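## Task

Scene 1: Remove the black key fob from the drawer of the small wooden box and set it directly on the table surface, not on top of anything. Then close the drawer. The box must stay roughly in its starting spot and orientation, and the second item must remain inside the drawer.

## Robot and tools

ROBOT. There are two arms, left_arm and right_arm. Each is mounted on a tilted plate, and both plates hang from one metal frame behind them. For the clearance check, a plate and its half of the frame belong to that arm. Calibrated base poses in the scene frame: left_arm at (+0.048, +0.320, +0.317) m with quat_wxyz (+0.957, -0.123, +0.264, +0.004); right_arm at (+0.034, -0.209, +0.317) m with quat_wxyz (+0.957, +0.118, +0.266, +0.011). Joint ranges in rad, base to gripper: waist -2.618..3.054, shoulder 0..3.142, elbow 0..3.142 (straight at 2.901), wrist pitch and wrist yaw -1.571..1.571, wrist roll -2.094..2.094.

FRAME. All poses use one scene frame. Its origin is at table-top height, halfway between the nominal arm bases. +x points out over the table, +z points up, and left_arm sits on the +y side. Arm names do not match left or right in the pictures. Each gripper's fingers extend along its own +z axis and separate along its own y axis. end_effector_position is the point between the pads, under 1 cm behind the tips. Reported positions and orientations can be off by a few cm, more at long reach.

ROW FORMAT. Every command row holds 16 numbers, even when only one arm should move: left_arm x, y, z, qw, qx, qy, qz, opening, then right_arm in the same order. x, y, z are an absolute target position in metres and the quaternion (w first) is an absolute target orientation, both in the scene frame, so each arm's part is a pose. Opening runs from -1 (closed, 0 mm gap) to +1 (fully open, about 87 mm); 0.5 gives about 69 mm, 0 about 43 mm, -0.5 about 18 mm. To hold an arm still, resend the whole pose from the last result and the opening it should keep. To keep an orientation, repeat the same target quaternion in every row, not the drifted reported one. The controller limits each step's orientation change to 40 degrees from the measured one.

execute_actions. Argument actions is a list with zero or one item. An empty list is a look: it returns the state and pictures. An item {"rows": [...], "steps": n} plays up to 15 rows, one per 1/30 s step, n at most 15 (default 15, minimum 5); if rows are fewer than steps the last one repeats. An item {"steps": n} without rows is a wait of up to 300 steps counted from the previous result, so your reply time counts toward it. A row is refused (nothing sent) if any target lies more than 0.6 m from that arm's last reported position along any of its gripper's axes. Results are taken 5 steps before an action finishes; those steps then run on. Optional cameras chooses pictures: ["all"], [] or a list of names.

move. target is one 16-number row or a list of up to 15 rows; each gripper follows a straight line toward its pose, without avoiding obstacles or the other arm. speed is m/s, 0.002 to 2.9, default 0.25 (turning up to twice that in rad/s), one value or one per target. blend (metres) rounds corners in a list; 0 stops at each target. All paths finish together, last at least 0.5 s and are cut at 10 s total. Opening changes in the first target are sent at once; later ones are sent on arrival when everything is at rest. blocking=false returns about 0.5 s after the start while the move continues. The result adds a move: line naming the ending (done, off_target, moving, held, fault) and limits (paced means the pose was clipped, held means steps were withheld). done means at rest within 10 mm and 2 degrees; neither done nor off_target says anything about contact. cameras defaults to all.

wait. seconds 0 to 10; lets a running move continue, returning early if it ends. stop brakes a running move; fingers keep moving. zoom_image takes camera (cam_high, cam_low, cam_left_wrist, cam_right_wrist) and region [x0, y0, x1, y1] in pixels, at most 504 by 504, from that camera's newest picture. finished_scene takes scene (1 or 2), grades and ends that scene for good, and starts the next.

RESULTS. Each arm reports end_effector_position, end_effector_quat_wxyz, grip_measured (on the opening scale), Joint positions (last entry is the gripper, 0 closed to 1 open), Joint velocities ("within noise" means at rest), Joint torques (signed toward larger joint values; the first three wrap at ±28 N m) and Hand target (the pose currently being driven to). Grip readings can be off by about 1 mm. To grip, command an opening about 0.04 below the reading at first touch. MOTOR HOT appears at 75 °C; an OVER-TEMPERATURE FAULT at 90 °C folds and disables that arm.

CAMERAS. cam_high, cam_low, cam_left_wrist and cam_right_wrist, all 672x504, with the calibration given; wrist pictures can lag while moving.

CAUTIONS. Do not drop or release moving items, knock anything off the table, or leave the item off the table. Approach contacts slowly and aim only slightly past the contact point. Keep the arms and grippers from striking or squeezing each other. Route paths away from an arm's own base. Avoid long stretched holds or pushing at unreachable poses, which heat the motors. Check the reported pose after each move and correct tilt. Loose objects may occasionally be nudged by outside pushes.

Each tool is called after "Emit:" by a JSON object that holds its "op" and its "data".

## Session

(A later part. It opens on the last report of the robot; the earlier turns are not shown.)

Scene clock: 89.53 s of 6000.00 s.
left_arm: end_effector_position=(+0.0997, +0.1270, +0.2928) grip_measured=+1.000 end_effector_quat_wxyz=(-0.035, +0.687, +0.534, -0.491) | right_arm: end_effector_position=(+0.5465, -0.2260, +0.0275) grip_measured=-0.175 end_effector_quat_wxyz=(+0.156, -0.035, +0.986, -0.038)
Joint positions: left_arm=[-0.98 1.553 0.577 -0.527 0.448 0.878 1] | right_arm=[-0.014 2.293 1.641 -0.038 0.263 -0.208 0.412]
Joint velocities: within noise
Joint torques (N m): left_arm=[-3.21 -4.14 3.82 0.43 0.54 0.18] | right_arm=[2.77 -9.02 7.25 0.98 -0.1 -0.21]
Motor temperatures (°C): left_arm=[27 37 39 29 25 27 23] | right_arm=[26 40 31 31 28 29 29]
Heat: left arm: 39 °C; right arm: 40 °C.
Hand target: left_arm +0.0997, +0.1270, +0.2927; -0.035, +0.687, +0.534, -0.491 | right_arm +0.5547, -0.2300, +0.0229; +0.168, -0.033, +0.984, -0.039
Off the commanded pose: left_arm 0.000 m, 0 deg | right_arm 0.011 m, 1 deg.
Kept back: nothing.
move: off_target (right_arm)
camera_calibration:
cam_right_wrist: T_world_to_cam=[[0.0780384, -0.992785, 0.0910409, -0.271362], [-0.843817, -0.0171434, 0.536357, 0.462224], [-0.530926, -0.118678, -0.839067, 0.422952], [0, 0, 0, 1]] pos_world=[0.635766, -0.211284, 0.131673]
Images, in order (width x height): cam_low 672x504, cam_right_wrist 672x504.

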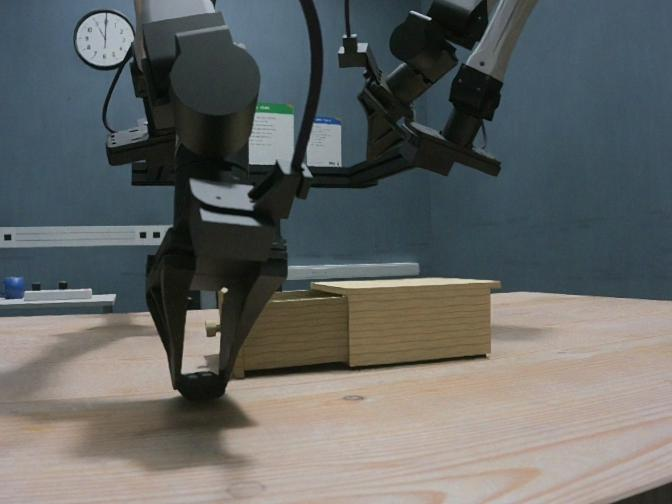

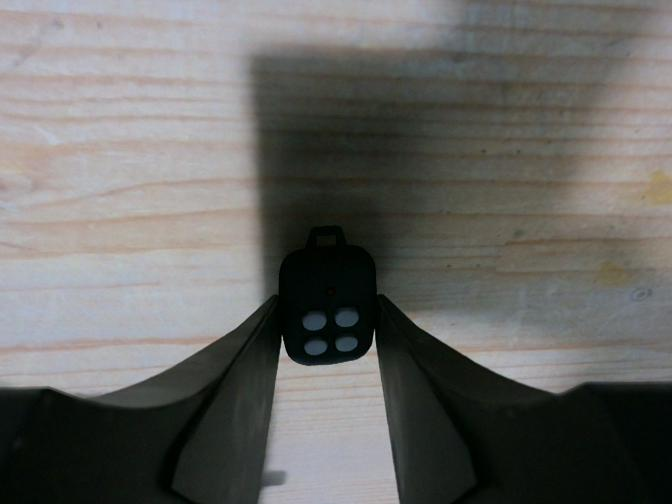

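Emit:
{"op": "zoom_image", "data": {"camera": "cam_low", "region": [130, 340, 280, 440]}}

Scaled by 3.360 from the camera's 672x504 image, which has a finer 960x720 frame.

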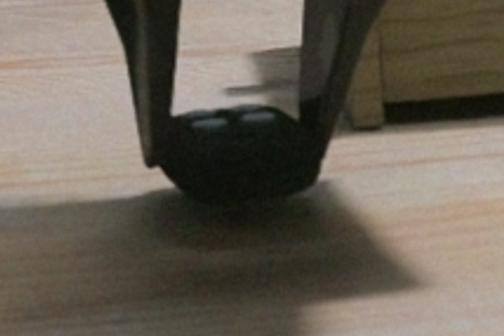

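Emit:
{"op": "move", "data": {"target": [0.0997, 0.1270, 0.2928, -0.035, 0.687, 0.534, -0.491, 1, 0.555, -0.2300, 0.0185, 0.168, -0.0332, 0.9841, -0.0385, -0.28], "speed": 0.04, "cameras": ["cam_low", "cam_right_wrist"]}}

Emit:
{"op": "zoom_image", "data": {"camera": "cam_low", "region": [130, 340, 280, 440]}}

Scene clock: 90.67 s of 6000.00 s.
left_arm: end_effector_position=(+0.0997, +0.1270, +0.2928) grip_measured=+1.000 end_effector_quat_wxyz=(-0.035, +0.687, +0.534, -0.491) | right_arm: end_effector_position=(+0.5469, -0.2250, +0.0239) grip_measured=-0.175 end_effector_quat_wxyz=(+0.157, -0.036, +0.986, -0.038)
Joint positions: left_arm=[-0.98 1.553 0.577 -0.527 0.448 0.878 1] | right_arm=[-0.014 2.305 1.65 -0.034 0.261 -0.209 0.412]
Joint velocities: within noise
Joint torques (N m): left_arm=[-3.22 -4.1 3.75 0.43 0.53 0.17] | right_arm=[2.55 -9.02 7.35 0.98 -0.12 -0.24]
Motor temperatures (°C): left_arm=[27 37 39 29 25 27 23] | right_arm=[26 40 31 31 28 29 29]
Heat: left arm: 39 °C; right arm: 40 °C.
Hand target: left_arm +0.0997, +0.1270, +0.2927; -0.035, +0.687, +0.534, -0.491 | right_arm +0.5547, -0.2300, +0.0189; +0.168, -0.033, +0.984, -0.039
Off the commanded pose: left_arm 0.000 m, 0 deg | right_arm 0.011 m, 1 deg.
Kept back: nothing.
move: off_target (right_arm)
camera_calibration:
cam_right_wrist: T_world_to_cam=[[0.0794536, -0.992763, 0.0900454, -0.270728], [-0.844066, -0.0189454, 0.535905, 0.46418], [-0.530321, -0.118584, -0.839463, 0.419853], [0, 0, 0, 1]] pos_world=[0.635966, -0.210187, 0.128073]
Images, in order (width x height): cam_low 672x504, cam_right_wrist 672x504.

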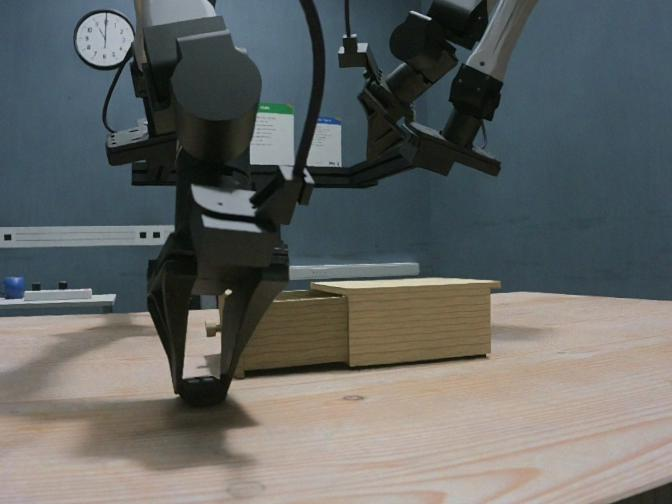

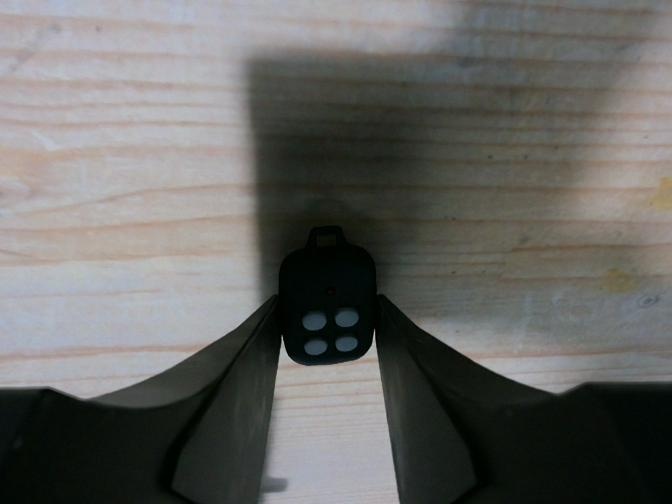

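Scaled by 3.360 from the camera's 672x504 image, which has a finer 960x720 frame.

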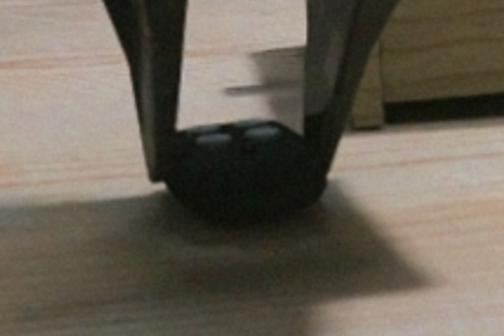

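Emit:
{"op": "move", "data": {"target": [0.0997, 0.1270, 0.2928, -0.035, 0.687, 0.534, -0.491, 1, 0.555, -0.2300, 0.0150, 0.168, -0.0332, 0.9841, -0.0385, -0.28], "speed": 0.04, "cameras": ["cam_low", "cam_right_wrist"]}}

Emit:
{"op": "zoom_image", "data": {"camera": "cam_low", "region": [130, 340, 280, 440]}}

Scene clock: 91.60 s of 6000.00 s.
left_arm: end_effector_position=(+0.0997, +0.1270, +0.2928) grip_measured=+1.000 end_effector_quat_wxyz=(-0.035, +0.687, +0.534, -0.491) | right_arm: end_effector_position=(+0.5488, -0.2250, +0.0223) grip_measured=-0.175 end_effector_quat_wxyz=(+0.159, -0.036, +0.986, -0.037)
Joint positions: left_arm=[-0.98 1.553 0.577 -0.527 0.448 0.878 1] | right_arm=[-0.014 2.313 1.658 -0.03 0.259 -0.21 0.412]
Joint velocities: within noise
Joint torques (N m): left_arm=[-3.21 -4.07 3.75 0.44 0.53 0.18] | right_arm=[2.39 -8.79 7.21 0.97 -0.11 -0.23]
Motor temperatures (°C): left_arm=[27 37 39 29 25 27 23] | right_arm=[26 40 31 31 28 29 29]
Heat: left arm: 39 °C; right arm: 40 °C.
Hand target: left_arm +0.0997, +0.1270, +0.2927; -0.035, +0.687, +0.534, -0.491 | right_arm +0.5546, -0.2301, +0.0154; +0.168, -0.033, +0.984, -0.039
Off the commanded pose: left_arm 0.000 m, 0 deg | right_arm 0.011 m, 1 deg.
Kept back: nothing.
move: off_target (right_arm)
camera_calibration:
cam_right_wrist: T_world_to_cam=[[0.0788393, -0.992821, 0.0899454, -0.270445], [-0.846627, -0.0190471, 0.531846, 0.468097], [-0.526314, -0.118081, -0.842051, 0.417535], [0, 0, 0, 1]] pos_world=[0.63738, -0.210285, 0.126956]
Images, in order (width x height): cam_low 672x504, cam_right_wrist 672x504.

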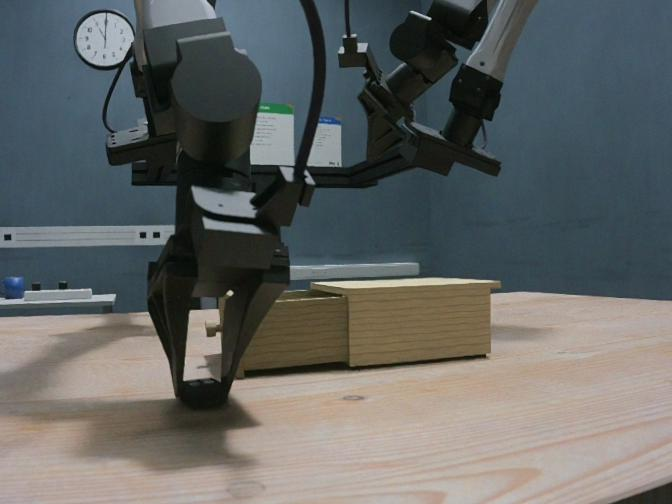

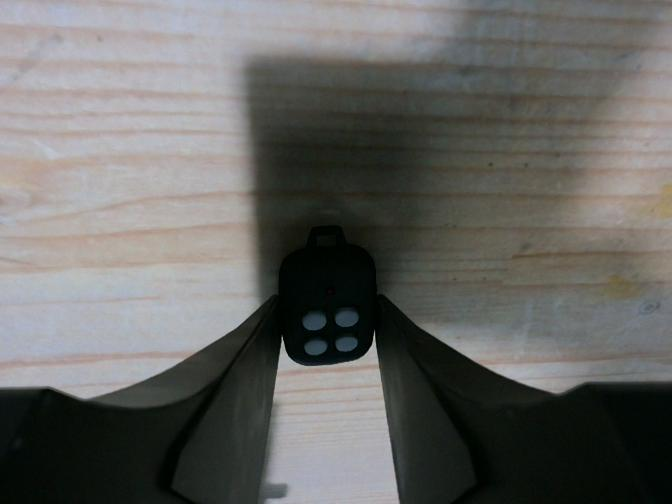

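Scaled by 3.360 from the camera's 672x504 image, which has a finer 960x720 frame.

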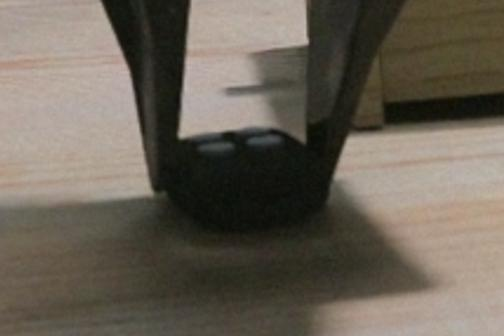

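Emit:
{"op": "move", "data": {"target": [0.0997, 0.1270, 0.2928, -0.035, 0.687, 0.534, -0.491, 1, 0.553, -0.2300, 0.0115, 0.167, -0.0332, 0.9841, -0.0385, -0.28], "speed": 0.04, "cameras": ["cam_low", "cam_right_wrist"]}}

Emit:
{"op": "zoom_image", "data": {"camera": "cam_low", "region": [130, 340, 280, 440]}}

Scene clock: 92.53 s of 6000.00 s.
left_arm: end_effector_position=(+0.0997, +0.1270, +0.2928) grip_measured=+1.000 end_effector_quat_wxyz=(-0.035, +0.687, +0.534, -0.491) | right_arm: end_effector_position=(+0.5486, -0.2251, +0.0219) grip_measured=-0.175 end_effector_quat_wxyz=(+0.159, -0.036, +0.986, -0.037)
Joint positions: left_arm=[-0.98 1.553 0.577 -0.527 0.448 0.878 1] | right_arm=[-0.015 2.313 1.658 -0.029 0.258 -0.21 0.412]
Joint velocities: within noise
Joint torques (N m): left_arm=[-3.19 -4.04 3.75 0.43 0.54 0.19] | right_arm=[2.29 -8.2 6.9 1.07 -0.11 -0.22]
Motor temperatures (°C): left_arm=[27 37 39 29 25 27 23] | right_arm=[26 40 31 31 28 29 29]
Heat: left arm: 39 °C; right arm: 40 °C.
Hand target: left_arm +0.0997, +0.1270, +0.2927; -0.035, +0.687, +0.534, -0.491 | right_arm +0.5525, -0.2302, +0.0120; +0.167, -0.033, +0.985, -0.039
Off the commanded pose: left_arm 0.000 m, 0 deg | right_arm 0.012 m, 1 deg.
Kept back: nothing.
move: off_target (right_arm)
camera_calibration:
cam_right_wrist: T_world_to_cam=[[0.0787373, -0.992887, 0.0893051, -0.270456], [-0.846424, -0.0192573, 0.532161, 0.468059], [-0.526657, -0.117491, -0.84192, 0.417364], [0, 0, 0, 1]] pos_world=[0.637279, -0.210482, 0.126458]
Images, in order (width x height): cam_low 672x504, cam_right_wrist 672x504.

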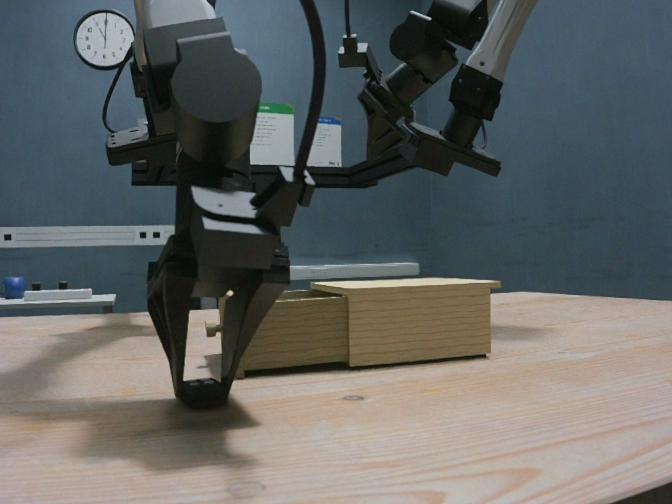

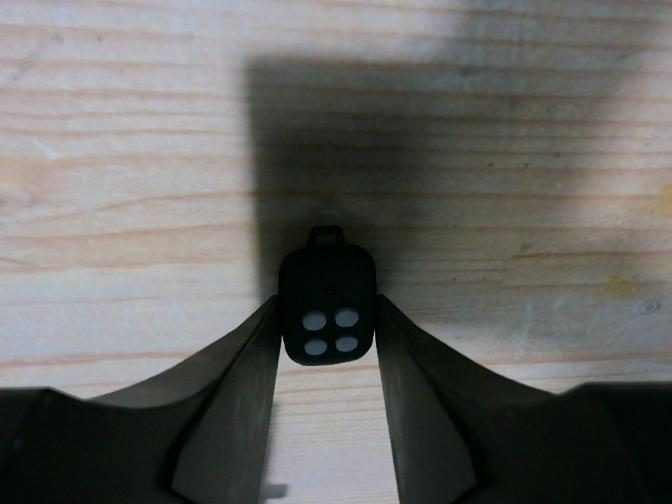

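Scaled by 3.360 from the camera's 672x504 image, which has a finer 960x720 frame.

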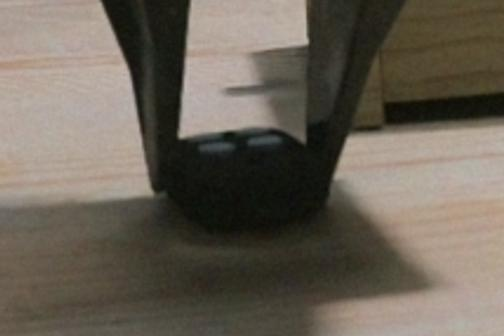

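Emit:
{"op": "execute_actions", "data": {"actions": [{"rows": [[0.0997, 0.1270, 0.2928, -0.035, 0.687, 0.534, -0.491, 1, 0.553, -0.2290, 0.0135, 0.167, -0.0332, 0.9841, -0.0385, -0.24], [0.0997, 0.1270, 0.2928, -0.035, 0.687, 0.534, -0.491, 1, 0.553, -0.2290, 0.0135, 0.167, -0.0332, 0.9841, -0.0385, -0.21], [0.0997, 0.1270, 0.2928, -0.035, 0.687, 0.534, -0.491, 1, 0.553, -0.2290, 0.0135, 0.167, -0.0332, 0.9841, -0.0385, -0.19], [0.0997, 0.1270, 0.2928, -0.035, 0.687, 0.534, -0.491, 1, 0.553, -0.2290, 0.0135, 0.167, -0.0332, 0.9841, -0.0385, -0.175], [0.0997, 0.1270, 0.2928, -0.035, 0.687, 0.534, -0.491, 1, 0.553, -0.2290, 0.0135, 0.167, -0.0332, 0.9841, -0.0385, -0.165], [0.0997, 0.1270, 0.2928, -0.035, 0.687, 0.534, -0.491, 1, 0.553, -0.2290, 0.0135, 0.167, -0.0332, 0.9841, -0.0385, -0.155], [0.0997, 0.1270, 0.2928, -0.035, 0.687, 0.534, -0.491, 1, 0.553, -0.2290, 0.0135, 0.167, -0.0332, 0.9841, -0.0385, -0.145], [0.0997, 0.1270, 0.2928, -0.035, 0.687, 0.534, -0.491, 1, 0.553, -0.2290, 0.0135, 0.167, -0.0332, 0.9841, -0.0385, -0.13], [0.0997, 0.1270, 0.2928, -0.035, 0.687, 0.534, -0.491, 1, 0.553, -0.2290, 0.0135, 0.167, -0.0332, 0.9841, -0.0385, -0.11], [0.0997, 0.1270, 0.2928, -0.035, 0.687, 0.534, -0.491, 1, 0.553, -0.2290, 0.0135, 0.167, -0.0332, 0.9841, -0.0385, -0.09]], "steps": 15}], "cameras": ["cam_low", "cam_right_wrist"]}}

Emit:
{"op": "zoom_image", "data": {"camera": "cam_low", "region": [130, 340, 280, 440]}}

Scene clock: 93.37 s of 6000.00 s.
left_arm: end_effector_position=(+0.0997, +0.1270, +0.2928) grip_measured=+1.000 end_effector_quat_wxyz=(-0.035, +0.687, +0.534, -0.491) | right_arm: end_effector_position=(+0.5489, -0.2251, +0.0215) grip_measured=-0.100 end_effector_quat_wxyz=(+0.160, -0.036, +0.986, -0.037)
Joint positions: left_arm=[-0.98 1.553 0.577 -0.527 0.448 0.878 1] | right_arm=[-0.015 2.314 1.658 -0.026 0.258 -0.21 0.45]
Joint velocities: left_arm=[within noise] | right_arm=[0.027 -0.002 -0.007 -0.022 -0.066 -0.022 0.21]
Joint torques (N m): left_arm=[-3.21 -4.1 3.73 0.42 0.53 0.18] | right_arm=[2.55 -8.79 6.64 0.95 -0.09 -0.2]
Motor temperatures (°C): left_arm=[27 37 39 29 25 27 23] | right_arm=[26 40 31 31 28 29 29]
Heat: left arm: 39 °C; right arm: 40 °C.
Steps of this call (1-15: nothing new was sent; 16-25: this action's first 10). Readings (end_effector_position of left_arm | right_arm):
16: (+0.0997, +0.1270, +0.2928) | (+0.5486, -0.2251, +0.0219)
17: (+0.0997, +0.1270, +0.2928) | (+0.5486, -0.2251, +0.0219)
19: (+0.0997, +0.1270, +0.2928) | (+0.5486, -0.2251, +0.0219)
23: (+0.0997, +0.1270, +0.2928) | (+0.5489, -0.2251, +0.0218)
25: the state above
camera_calibration:
cam_right_wrist: T_world_to_cam=[[0.0784527, -0.99288, 0.0896317, -0.270205], [-0.847403, -0.0190573, 0.530609, 0.469122], [-0.525123, -0.117582, -0.842864, 0.41638], [0, 0, 0, 1]] pos_world=[0.637384, -0.210383, 0.126251]
Images, in order (width x height): cam_low 672x504, cam_right_wrist 672x504.

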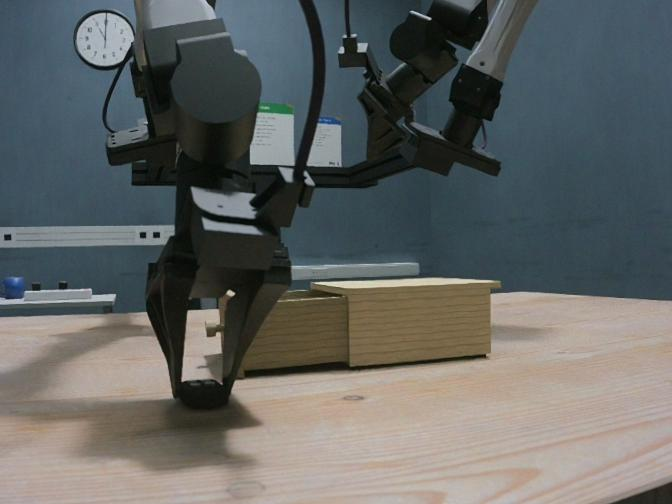

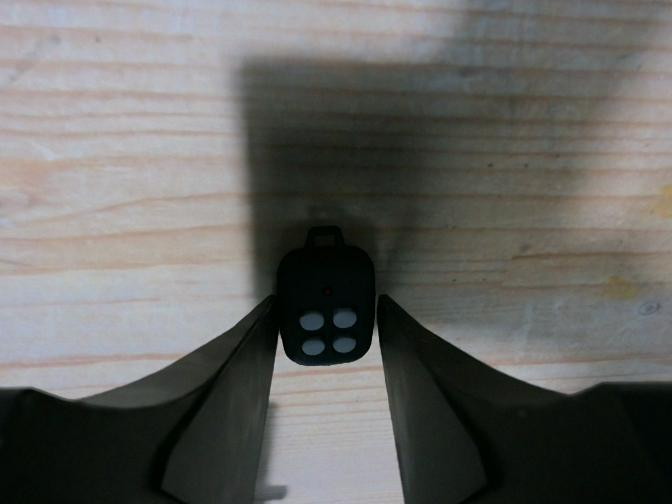

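Scaled by 3.360 from the camera's 672x504 image, which has a finer 960x720 frame.

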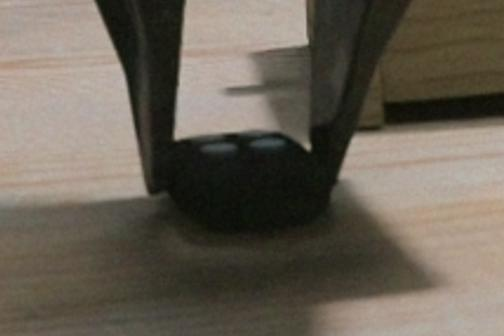

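Emit:
{"op": "execute_actions", "data": {"actions": [{"rows": [[0.0997, 0.1270, 0.2928, -0.035, 0.687, 0.534, -0.491, 1, 0.553, -0.2290, 0.0155, 0.167, -0.0332, 0.9841, -0.0385, -0.05], [0.0997, 0.1270, 0.2928, -0.035, 0.687, 0.534, -0.491, 1, 0.553, -0.2290, 0.0155, 0.167, -0.0332, 0.9841, -0.0385, 0.0], [0.0997, 0.1270, 0.2928, -0.035, 0.687, 0.534, -0.491, 1, 0.553, -0.2290, 0.0155, 0.167, -0.0332, 0.9841, -0.0385, 0.05], [0.0997, 0.1270, 0.2928, -0.035, 0.687, 0.534, -0.491, 1, 0.553, -0.2290, 0.0155, 0.167, -0.0332, 0.9841, -0.0385, 0.1], [0.0997, 0.1270, 0.2928, -0.035, 0.687, 0.534, -0.491, 1, 0.553, -0.2290, 0.0155, 0.167, -0.0332, 0.9841, -0.0385, 0.15]], "steps": 14}]}}

Emit:
{"op": "move", "data": {"target": [[0.0997, 0.1270, 0.2928, -0.035, 0.687, 0.534, -0.491, 1, 0.558, -0.2270, 0.075, 0.1573, -0.0327, 0.9862, -0.0390, 0.15], [0.0997, 0.1270, 0.2928, -0.035, 0.687, 0.534, -0.491, 1, 0.540, -0.2350, 0.170, 0.1573, -0.0327, 0.9862, -0.0390, 0.15]], "speed": [0.1, 0.2], "cameras": ["cam_low", "cam_right_wrist", "cam_high"]}}

Scene clock: 94.07 s of 6000.00 s.
left_arm: end_effector_position=(+0.0997, +0.1270, +0.2928) grip_measured=+1.000 end_effector_quat_wxyz=(-0.035, +0.687, +0.534, -0.491) | right_arm: end_effector_position=(+0.5500, -0.2253, +0.0217) grip_measured=+0.150 end_effector_quat_wxyz=(+0.162, -0.036, +0.985, -0.038)
Joint positions: left_arm=[-0.98 1.553 0.577 -0.527 0.448 0.878 1] | right_arm=[-0.015 2.314 1.658 -0.022 0.259 -0.212 0.575]
Joint velocities: within noise
Joint torques (N m): left_arm=[-3.18 -4.05 3.79 0.43 0.54 0.18] | right_arm=[2.76 -9.28 6.41 0.95 -0.07 -0.18]
Motor temperatures (°C): left_arm=[27 37 39 29 25 27 23] | right_arm=[26 40 31 31 28 29 29]
Heat: left arm: 39 °C; right arm: 40 °C.
Off your previous action's commanded pose at its last step (step 5 of this call): left_arm 0.000 m, 0 deg | right_arm 0.010 m, 1 deg.
Steps of this call (1-5: your previous action's last 5; 6-12: nothing new was sent; 13-21: this action's first 9). Readings (end_effector_position of left_arm | right_arm):
13: (+0.0997, +0.1270, +0.2928) | (+0.5492, -0.2251, +0.0216)
14: (+0.0997, +0.1270, +0.2928) | (+0.5493, -0.2251, +0.0216)
16: (+0.0997, +0.1270, +0.2928) | (+0.5495, -0.2252, +0.0217)
20: (+0.0997, +0.1270, +0.2928) | (+0.5500, -0.2253, +0.0217)
21: the state above

Scene clock: 96.10 s of 6000.00 s.
left_arm: end_effector_position=(+0.0997, +0.1270, +0.2928) grip_measured=+1.000 end_effector_quat_wxyz=(-0.035, +0.687, +0.534, -0.491) | right_arm: end_effector_position=(+0.5338, -0.2353, +0.1533) grip_measured=+0.150 end_effector_quat_wxyz=(+0.142, -0.039, +0.988, -0.037)
Joint positions: left_arm=[-0.98 1.553 0.577 -0.527 0.448 0.878 1] | right_arm=[0.032 1.913 1.487 -0.303 0.298 -0.175 0.575]
Joint velocities: within noise
Joint torques (N m): left_arm=[-3.21 -4.1 3.77 0.43 0.54 0.18] | right_arm=[4.37 -13.05 5.23 0.64 0.09 -0.04]
Motor temperatures (°C): left_arm=[27 37 39 29 25 27 23] | right_arm=[26 41 31 31 28 29 29]
Heat: left arm: 39 °C; right arm: 41 °C.
Hand target: left_arm +0.0997, +0.1270, +0.2927; -0.035, +0.687, +0.534, -0.491 | right_arm +0.5399, -0.2351, +0.1695; +0.157, -0.033, +0.986, -0.039
Off your previous action's commanded pose at its last step (step 5 of this call): left_arm 0.000 m, 0 deg | right_arm 0.008 m, 1 deg.
Off the commanded pose: left_arm 0.000 m, 0 deg | right_arm 0.018 m, 2 deg.
Kept back: nothing.
move: off_target (right_arm)
camera_calibration:
cam_right_wrist: T_world_to_cam=[[0.0859393, -0.992377, 0.0883285, -0.294717], [-0.82798, -0.0218291, 0.560332, 0.370652], [-0.554133, -0.121289, -0.823545, 0.529948], [0, 0, 0, 1]] pos_world=[0.625881, -0.220103, 0.254779]
Images, in order (width x height): cam_high 672x504, cam_low 672x504, cam_right_wrist 672x504.

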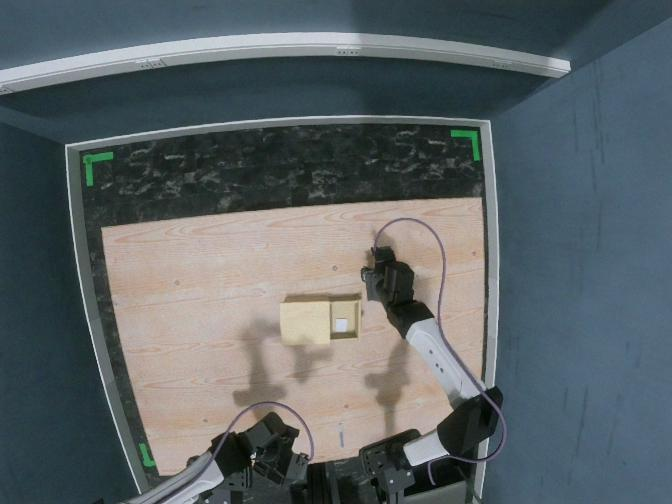

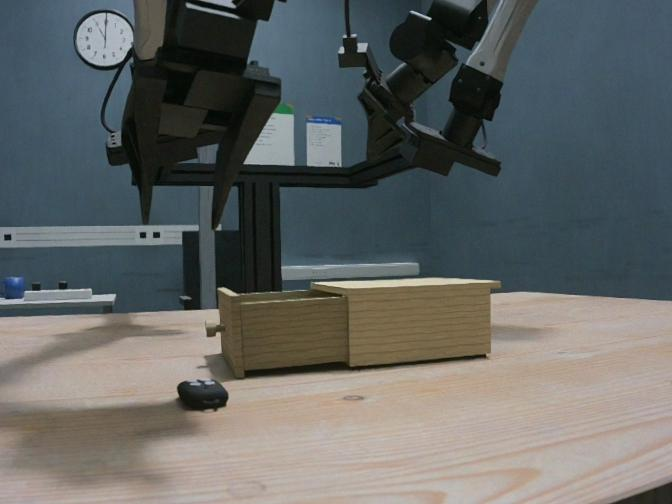

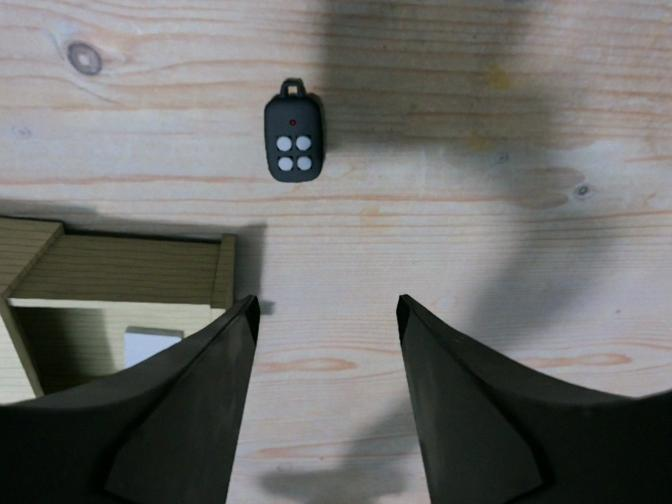

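Emit:
{"op": "move", "data": {"target": [[0.0997, 0.1270, 0.2928, -0.035, 0.687, 0.534, -0.491, 1, 0.405, -0.280, 0.160, -0.0703, 0.7361, 0.6687, 0.0774, 0.3]], "speed": 0.45}}

Scene clock: 101.17 s of 6000.00 s.
left_arm: end_effector_position=(+0.0997, +0.1270, +0.2928) grip_measured=+1.000 end_effector_quat_wxyz=(-0.035, +0.687, +0.534, -0.491) | right_arm: end_effector_position=(+0.3933, -0.2745, +0.1480) grip_measured=+0.300 end_effector_quat_wxyz=(-0.094, +0.732, +0.672, +0.064)
Joint positions: left_arm=[-0.98 1.553 0.577 -0.527 0.448 0.878 1] | right_arm=[-0.399 1.726 1.09 -0.459 -0.18 1.265 0.65]
Joint velocities: within noise
Joint torques (N m): left_arm=[-3.21 -4.07 3.79 0.43 0.54 0.17] | right_arm=[0.02 -11.66 3.29 0.06 -0.12 -0.06]
Motor temperatures (°C): left_arm=[27 37 39 29 25 27 23] | right_arm=[26 42 31 31 28 29 29]
Heat: left arm: 39 °C; right arm: 42 °C.
Hand target: left_arm +0.0997, +0.1270, +0.2927; -0.035, +0.687, +0.534, -0.491 | right_arm +0.4048, -0.2799, +0.1598; -0.071, +0.736, +0.669, +0.077
Off the commanded pose: left_arm 0.000 m, 0 deg | right_arm 0.018 m, 3 deg.
Kept back: nothing.
move: off_target (right_arm)
camera_calibration:
cam_right_wrist: T_world_to_cam=[[-0.997227, 0.0593038, 0.0449624, 0.400098], [0.066844, 0.448139, 0.891461, -0.0154816], [0.0327176, 0.891994, -0.450861, 0.43517], [0, 0, 0, 1]] pos_world=[0.385786, -0.404958, 0.192013]

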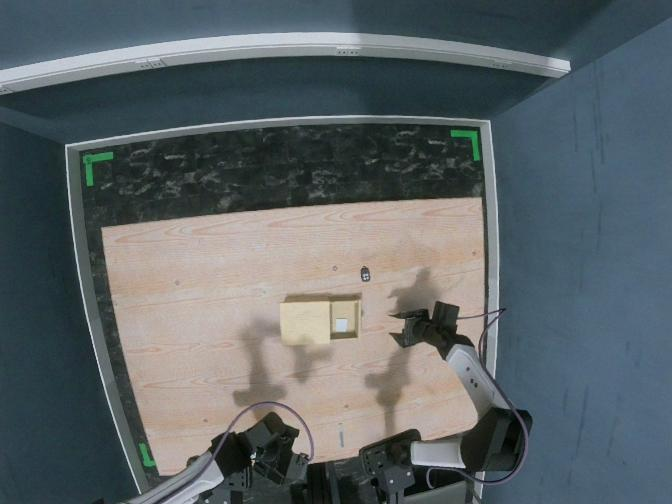

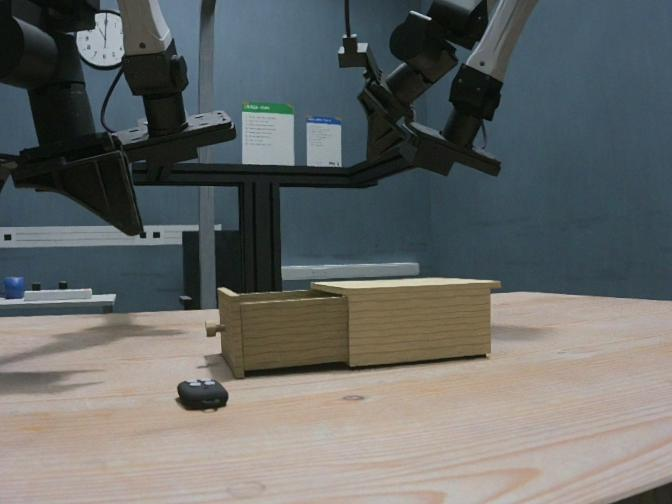

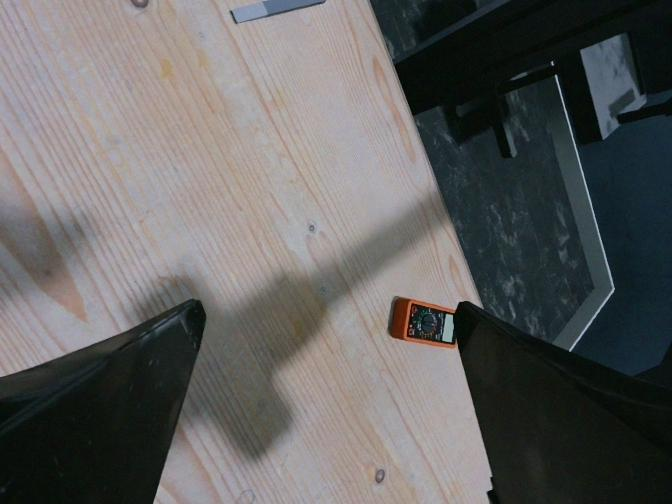

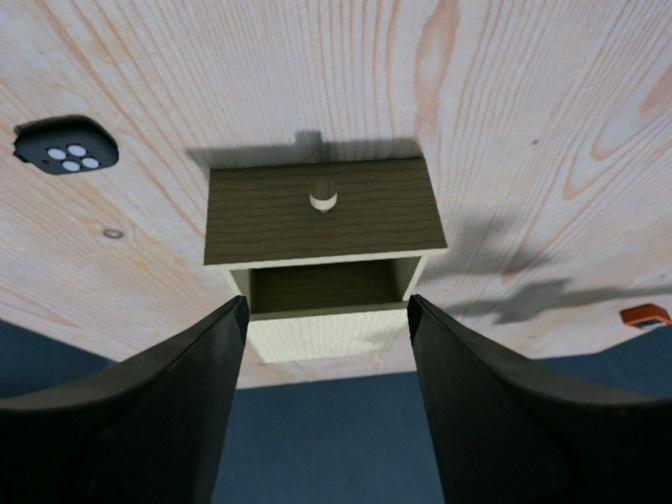

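Emit:
{"op": "move", "data": {"target": [[0.0997, 0.1270, 0.2928, -0.035, 0.687, 0.534, -0.491, 1, 0.400, -0.262, 0.100, -0.0729, 0.7123, 0.6939, 0.0749, 0.3], [0.0997, 0.1270, 0.2928, -0.035, 0.687, 0.534, -0.491, 1, 0.400, -0.250, 0.036, -0.0729, 0.7123, 0.6939, 0.0749, 0.3]], "speed": [0.2, 0.12], "cameras": ["cam_low", "cam_right_wrist", "cam_high"]}}

Scene clock: 105.50 s of 6000.00 s.
left_arm: end_effector_position=(+0.0997, +0.1270, +0.2928) grip_measured=+1.000 end_effector_quat_wxyz=(-0.035, +0.687, +0.534, -0.491) | right_arm: end_effector_position=(+0.3965, -0.2501, +0.0417) grip_measured=+0.300 end_effector_quat_wxyz=(-0.080, +0.712, +0.693, +0.078)
Joint positions: left_arm=[-0.98 1.553 0.577 -0.527 0.448 0.878 1] | right_arm=[-0.344 2.084 1.148 -0.121 -0.164 1.257 0.65]
Joint velocities: within noise
Joint torques (N m): left_arm=[-3.19 -4.08 3.82 0.43 0.54 0.17] | right_arm=[1.58 -7.23 3.45 0.18 0.09 -0.04]
Motor temperatures (°C): left_arm=[27 37 38 29 25 27 23] | right_arm=[26 42 31 31 28 29 29]
Heat: left arm: 38 °C; right arm: 42 °C.
Hand target: left_arm +0.0997, +0.1270, +0.2927; -0.035, +0.687, +0.534, -0.491 | right_arm +0.3998, -0.2500, +0.0362; -0.073, +0.712, +0.694, +0.075
Off the commanded pose: left_arm 0.000 m, 0 deg | right_arm 0.007 m, 1 deg.
Kept back: nothing.
move: done
camera_calibration:
cam_right_wrist: T_world_to_cam=[[-0.999981, 0.00610043, -0.000527557, 0.396238], [0.0022817, 0.451191, 0.892425, 0.0944414], [0.00568221, 0.892407, -0.451196, 0.376226], [0, 0, 0, 1]] pos_world=[0.393877, -0.380775, 0.0856789]
Images, in order (width x height): cam_high 672x504, cam_low 672x504, cam_right_wrist 672x504.

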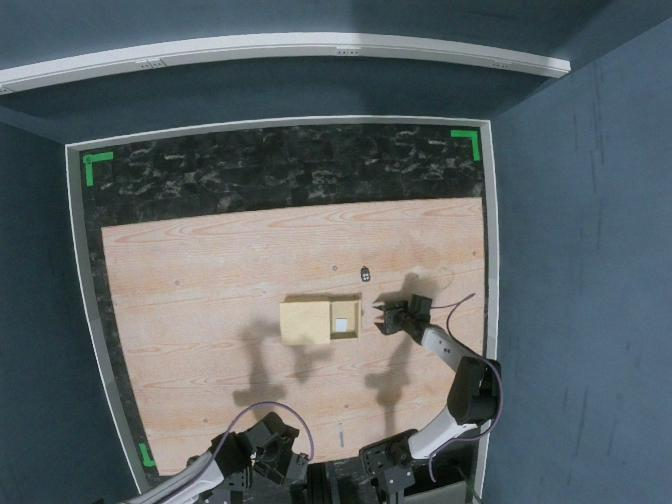

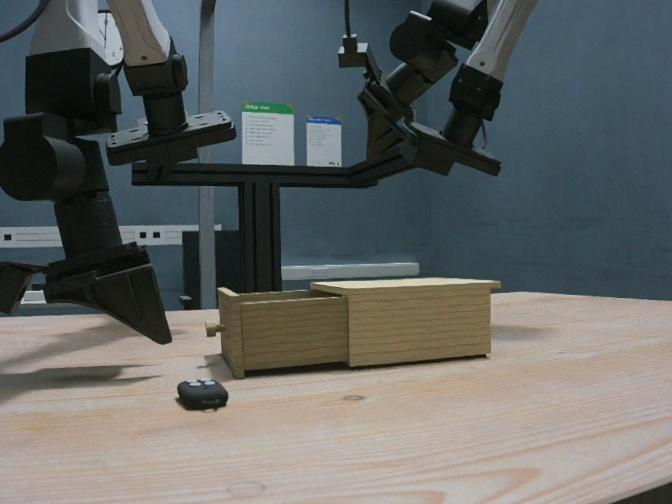

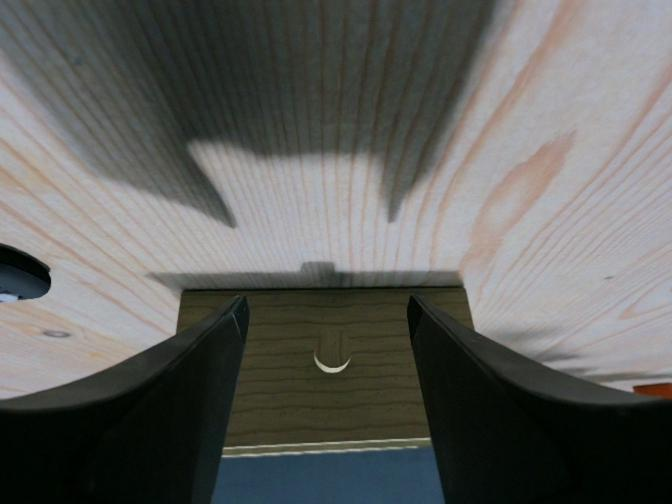

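Emit:
{"op": "move", "data": {"target": [0.0997, 0.1270, 0.2928, -0.035, 0.687, 0.534, -0.491, 1, 0.401, -0.190, 0.036, -0.0729, 0.7123, 0.6939, 0.0749, 0.3], "speed": 0.08, "cameras": ["cam_low", "cam_right_wrist", "cam_high"]}}

Scene clock: 107.03 s of 6000.00 s.
left_arm: end_effector_position=(+0.0997, +0.1270, +0.2928) grip_measured=+1.000 end_effector_quat_wxyz=(-0.035, +0.687, +0.534, -0.491) | right_arm: end_effector_position=(+0.4065, -0.1949, +0.0430) grip_measured=+0.300 end_effector_quat_wxyz=(-0.071, +0.712, +0.694, +0.081)
Joint positions: left_arm=[-0.98 1.553 0.577 -0.527 0.448 0.878 1] | right_arm=[-0.194 2.084 1.104 -0.041 -0.084 1.386 0.65]
Joint velocities: within noise
Joint torques (N m): left_arm=[-3.22 -4.11 3.81 0.42 0.54 0.17] | right_arm=[2.74 -6.65 1.48 0.25 0.07 -0.05]
Motor temperatures (°C): left_arm=[27 37 38 29 25 27 23] | right_arm=[26 42 31 30 28 29 29]
Heat: left arm: 38 °C; right arm: 42 °C.
Hand target: left_arm +0.0997, +0.1270, +0.2927; -0.035, +0.687, +0.534, -0.491 | right_arm +0.4009, -0.1900, +0.0363; -0.073, +0.712, +0.694, +0.075
Off the commanded pose: left_arm 0.000 m, 0 deg | right_arm 0.010 m, 1 deg.
Kept back: nothing.
move: done
camera_calibration:
cam_right_wrist: T_world_to_cam=[[-0.999823, 0.00590656, -0.0178385, 0.406607], [-0.0131452, 0.458509, 0.888593, 0.0761867], [0.0134276, 0.88867, -0.45835, 0.324018], [0, 0, 0, 1]] pos_world=[0.403186, -0.325279, 0.0880681]
Images, in order (width x height): cam_high 672x504, cam_low 672x504, cam_right_wrist 672x504.

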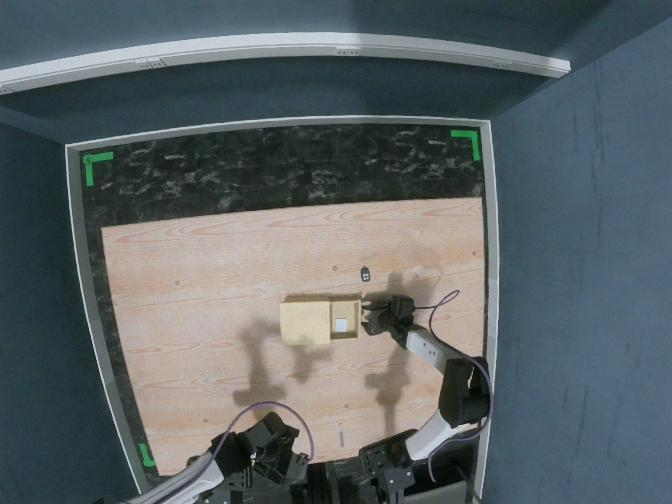

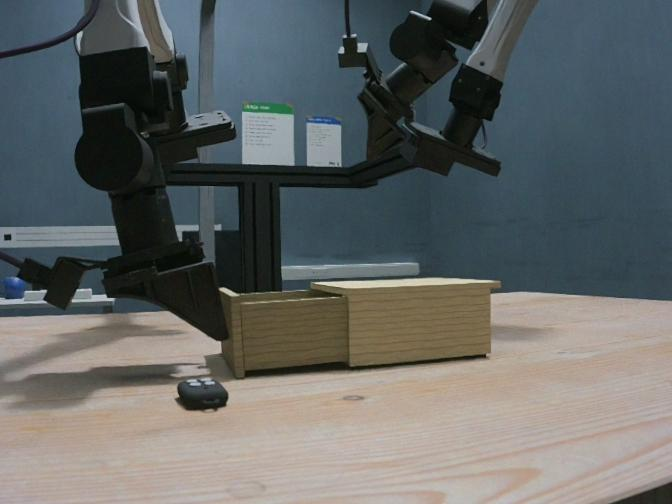

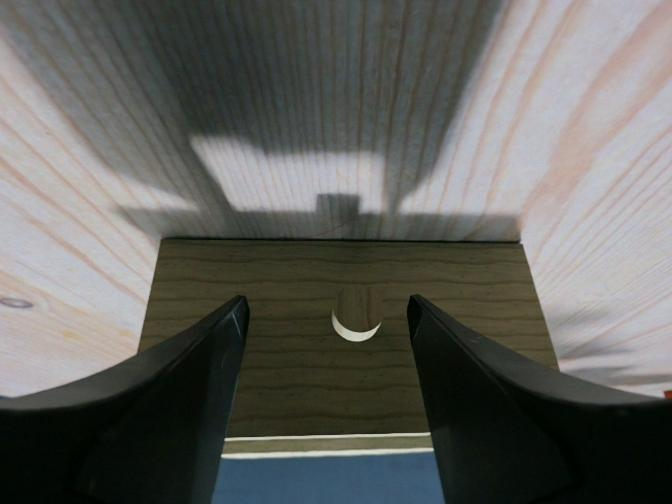

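Emit:
{"op": "move", "data": {"target": [0.0997, 0.1270, 0.2928, -0.035, 0.687, 0.534, -0.491, 1, 0.390, -0.178, 0.036, -0.0729, 0.7123, 0.6939, 0.0749, 0.3], "speed": 0.08, "cameras": ["cam_low", "cam_right_wrist"]}}

Scene clock: 107.97 s of 6000.00 s.
left_arm: end_effector_position=(+0.0997, +0.1270, +0.2928) grip_measured=+1.000 end_effector_quat_wxyz=(-0.035, +0.687, +0.534, -0.491) | right_arm: end_effector_position=(+0.3959, -0.1924, +0.0382) grip_measured=+0.300 end_effector_quat_wxyz=(-0.060, +0.719, +0.689, +0.069)
Joint positions: left_arm=[-0.98 1.553 0.577 -0.527 0.448 0.878 1] | right_arm=[-0.18 2.084 1.049 0.02 -0.044 1.416 0.65]
Joint velocities: within noise
Joint torques (N m): left_arm=[-3.21 -4.05 3.79 0.43 0.54 0.18] | right_arm=[3.86 -6.76 1.11 0.14 -0.2 -0.1]
Motor temperatures (°C): left_arm=[27 37 38 29 25 27 23] | right_arm=[26 42 31 30 28 29 29]
Heat: left arm: 38 °C; right arm: 42 °C.
Hand target: left_arm +0.0997, +0.1270, +0.2927; -0.035, +0.687, +0.534, -0.491 | right_arm +0.3897, -0.1782, +0.0363; -0.073, +0.712, +0.694, +0.075
Off the commanded pose: left_arm 0.000 m, 0 deg | right_arm 0.016 m, 2 deg.
Kept back: nothing.
move: off_target (right_arm)
camera_calibration:
cam_right_wrist: T_world_to_cam=[[-0.999624, 0.0232174, -0.0145605, 0.398942], [-0.00138835, 0.487717, 0.873001, 0.0807966], [0.0273702, 0.872693, -0.487501, 0.312089], [0, 0, 0, 1]] pos_world=[0.390362, -0.321026, 0.0874172]
Images, in order (width x height): cam_low 672x504, cam_right_wrist 672x504.

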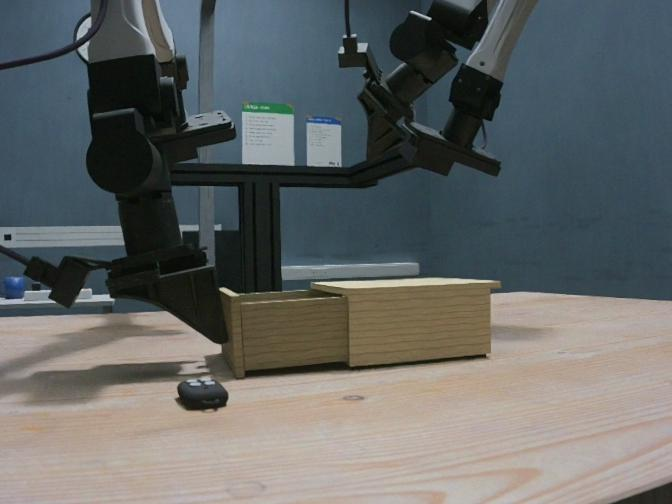

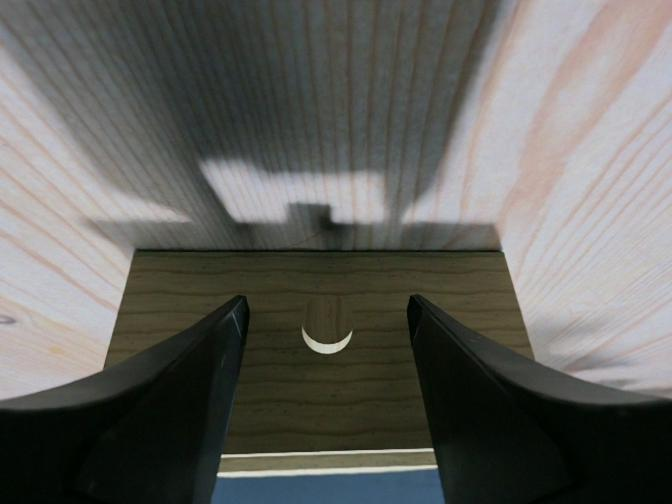

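Emit:
{"op": "move", "data": {"target": [0.0997, 0.1270, 0.2928, -0.035, 0.687, 0.534, -0.491, 1, 0.391, -0.160, 0.036, -0.0729, 0.7123, 0.6939, 0.0749, 0.3], "speed": 0.06, "cameras": ["cam_low", "cam_right_wrist", "cam_high"]}}

Scene clock: 109.07 s of 6000.00 s.
left_arm: end_effector_position=(+0.0997, +0.1270, +0.2928) grip_measured=+1.000 end_effector_quat_wxyz=(-0.035, +0.687, +0.534, -0.491) | right_arm: end_effector_position=(+0.3984, -0.1806, +0.0379) grip_measured=+0.300 end_effector_quat_wxyz=(-0.049, +0.721, +0.688, +0.059)
Joint positions: left_arm=[-0.98 1.553 0.577 -0.527 0.448 0.878 1] | right_arm=[-0.134 2.085 1.044 0.034 0.01 1.46 0.65]
Joint velocities: within noise
Joint torques (N m): left_arm=[-3.19 -4.07 3.77 0.42 0.53 0.18] | right_arm=[4.49 -6.26 1.17 0.19 -0.46 -0.12]
Motor temperatures (°C): left_arm=[27 37 38 29 25 27 23] | right_arm=[26 42 31 30 28 29 29]
Heat: left arm: 38 °C; right arm: 42 °C.
Hand target: left_arm +0.0997, +0.1270, +0.2927; -0.035, +0.687, +0.534, -0.491 | right_arm +0.3906, -0.1607, +0.0367; -0.073, +0.712, +0.694, +0.074
Off the commanded pose: left_arm 0.000 m, 0 deg | right_arm 0.022 m, 4 deg.
Kept back: nothing.
move: off_target (right_arm)
camera_calibration:
cam_right_wrist: T_world_to_cam=[[-0.999491, 0.0277552, -0.0157035, 0.401954], [0.000797022, 0.514019, 0.857778, 0.0796981], [0.0318797, 0.857329, -0.51378, 0.298058], [0, 0, 0, 1]] pos_world=[0.392184, -0.307657, 0.0910853]
Images, in order (width x height): cam_high 672x504, cam_low 672x504, cam_right_wrist 672x504.

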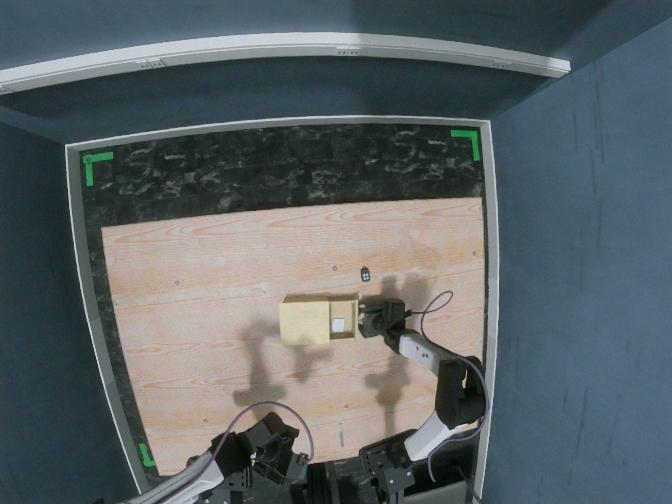

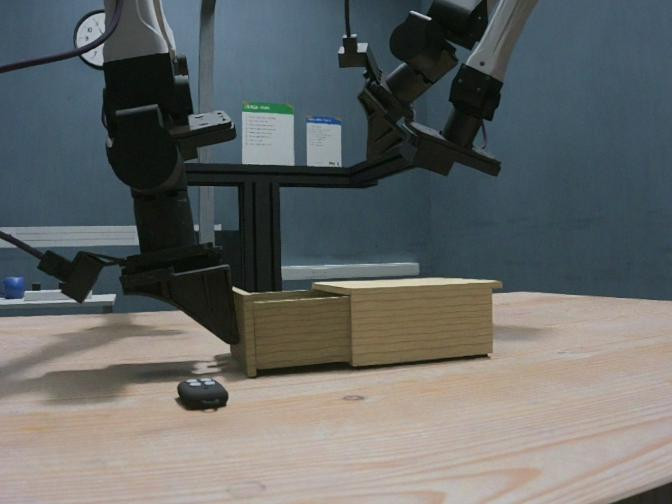

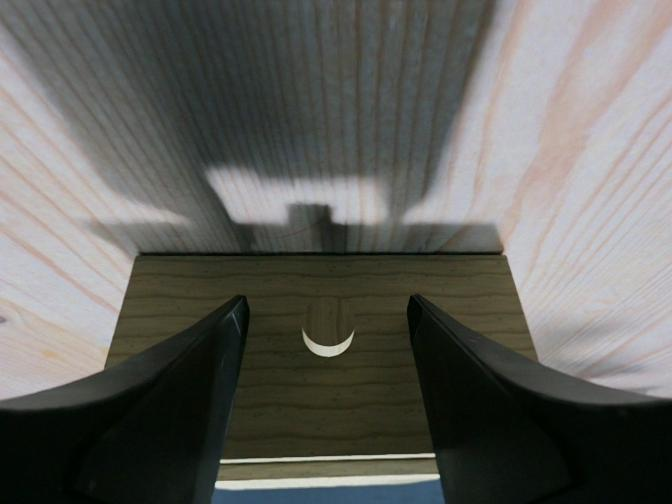

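Emit:
{"op": "move", "data": {"target": [0.0997, 0.1270, 0.2928, -0.035, 0.687, 0.534, -0.491, 1, 0.390, -0.142, 0.036, -0.0729, 0.7123, 0.6939, 0.0749, 0.3], "speed": 0.06, "cameras": ["cam_low", "cam_right_wrist"]}}

Scene clock: 110.53 s of 6000.00 s.
left_arm: end_effector_position=(+0.0997, +0.1270, +0.2928) grip_measured=+1.000 end_effector_quat_wxyz=(-0.035, +0.687, +0.534, -0.491) | right_arm: end_effector_position=(+0.4003, -0.1664, +0.0371) grip_measured=+0.300 end_effector_quat_wxyz=(-0.043, +0.725, +0.685, +0.059)
Joint positions: left_arm=[-0.98 1.553 0.577 -0.527 0.448 0.878 1] | right_arm=[-0.092 2.095 1.038 0.059 0.039 1.503 0.65]
Joint velocities: within noise
Joint torques (N m): left_arm=[-3.21 -4.1 3.75 0.43 0.53 0.19] | right_arm=[5.29 -6.12 0.98 0.17 -0.48 -0.13]
Motor temperatures (°C): left_arm=[27 37 38 29 25 27 23] | right_arm=[26 41 31 30 28 29 28]
Heat: left arm: 38 °C; right arm: 41 °C.
Hand target: left_arm +0.0997, +0.1270, +0.2927; -0.035, +0.687, +0.534, -0.491 | right_arm +0.3895, -0.1429, +0.0368; -0.073, +0.713, +0.694, +0.074
Off the commanded pose: left_arm 0.000 m, 0 deg | right_arm 0.026 m, 4 deg.
Kept back: nothing.
move: off_target (right_arm)
camera_calibration:
cam_right_wrist: T_world_to_cam=[[-0.99901, 0.0379536, -0.0231896, 0.40528], [-0.0000400614, 0.520611, 0.853794, 0.0747095], [0.0444773, 0.85295, -0.520095, 0.279856], [0, 0, 0, 1]] pos_world=[0.392435, -0.29298, 0.0911636]
Images, in order (width x height): cam_low 672x504, cam_right_wrist 672x504.

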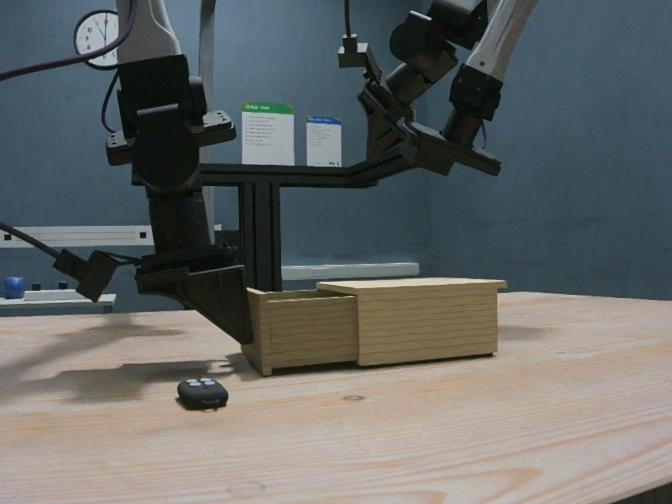

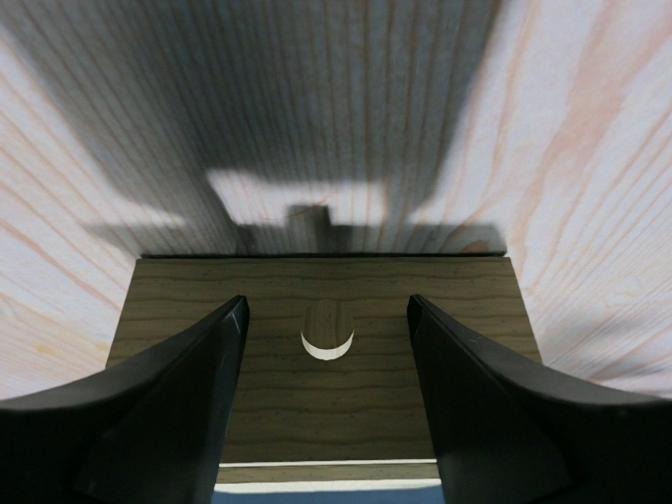

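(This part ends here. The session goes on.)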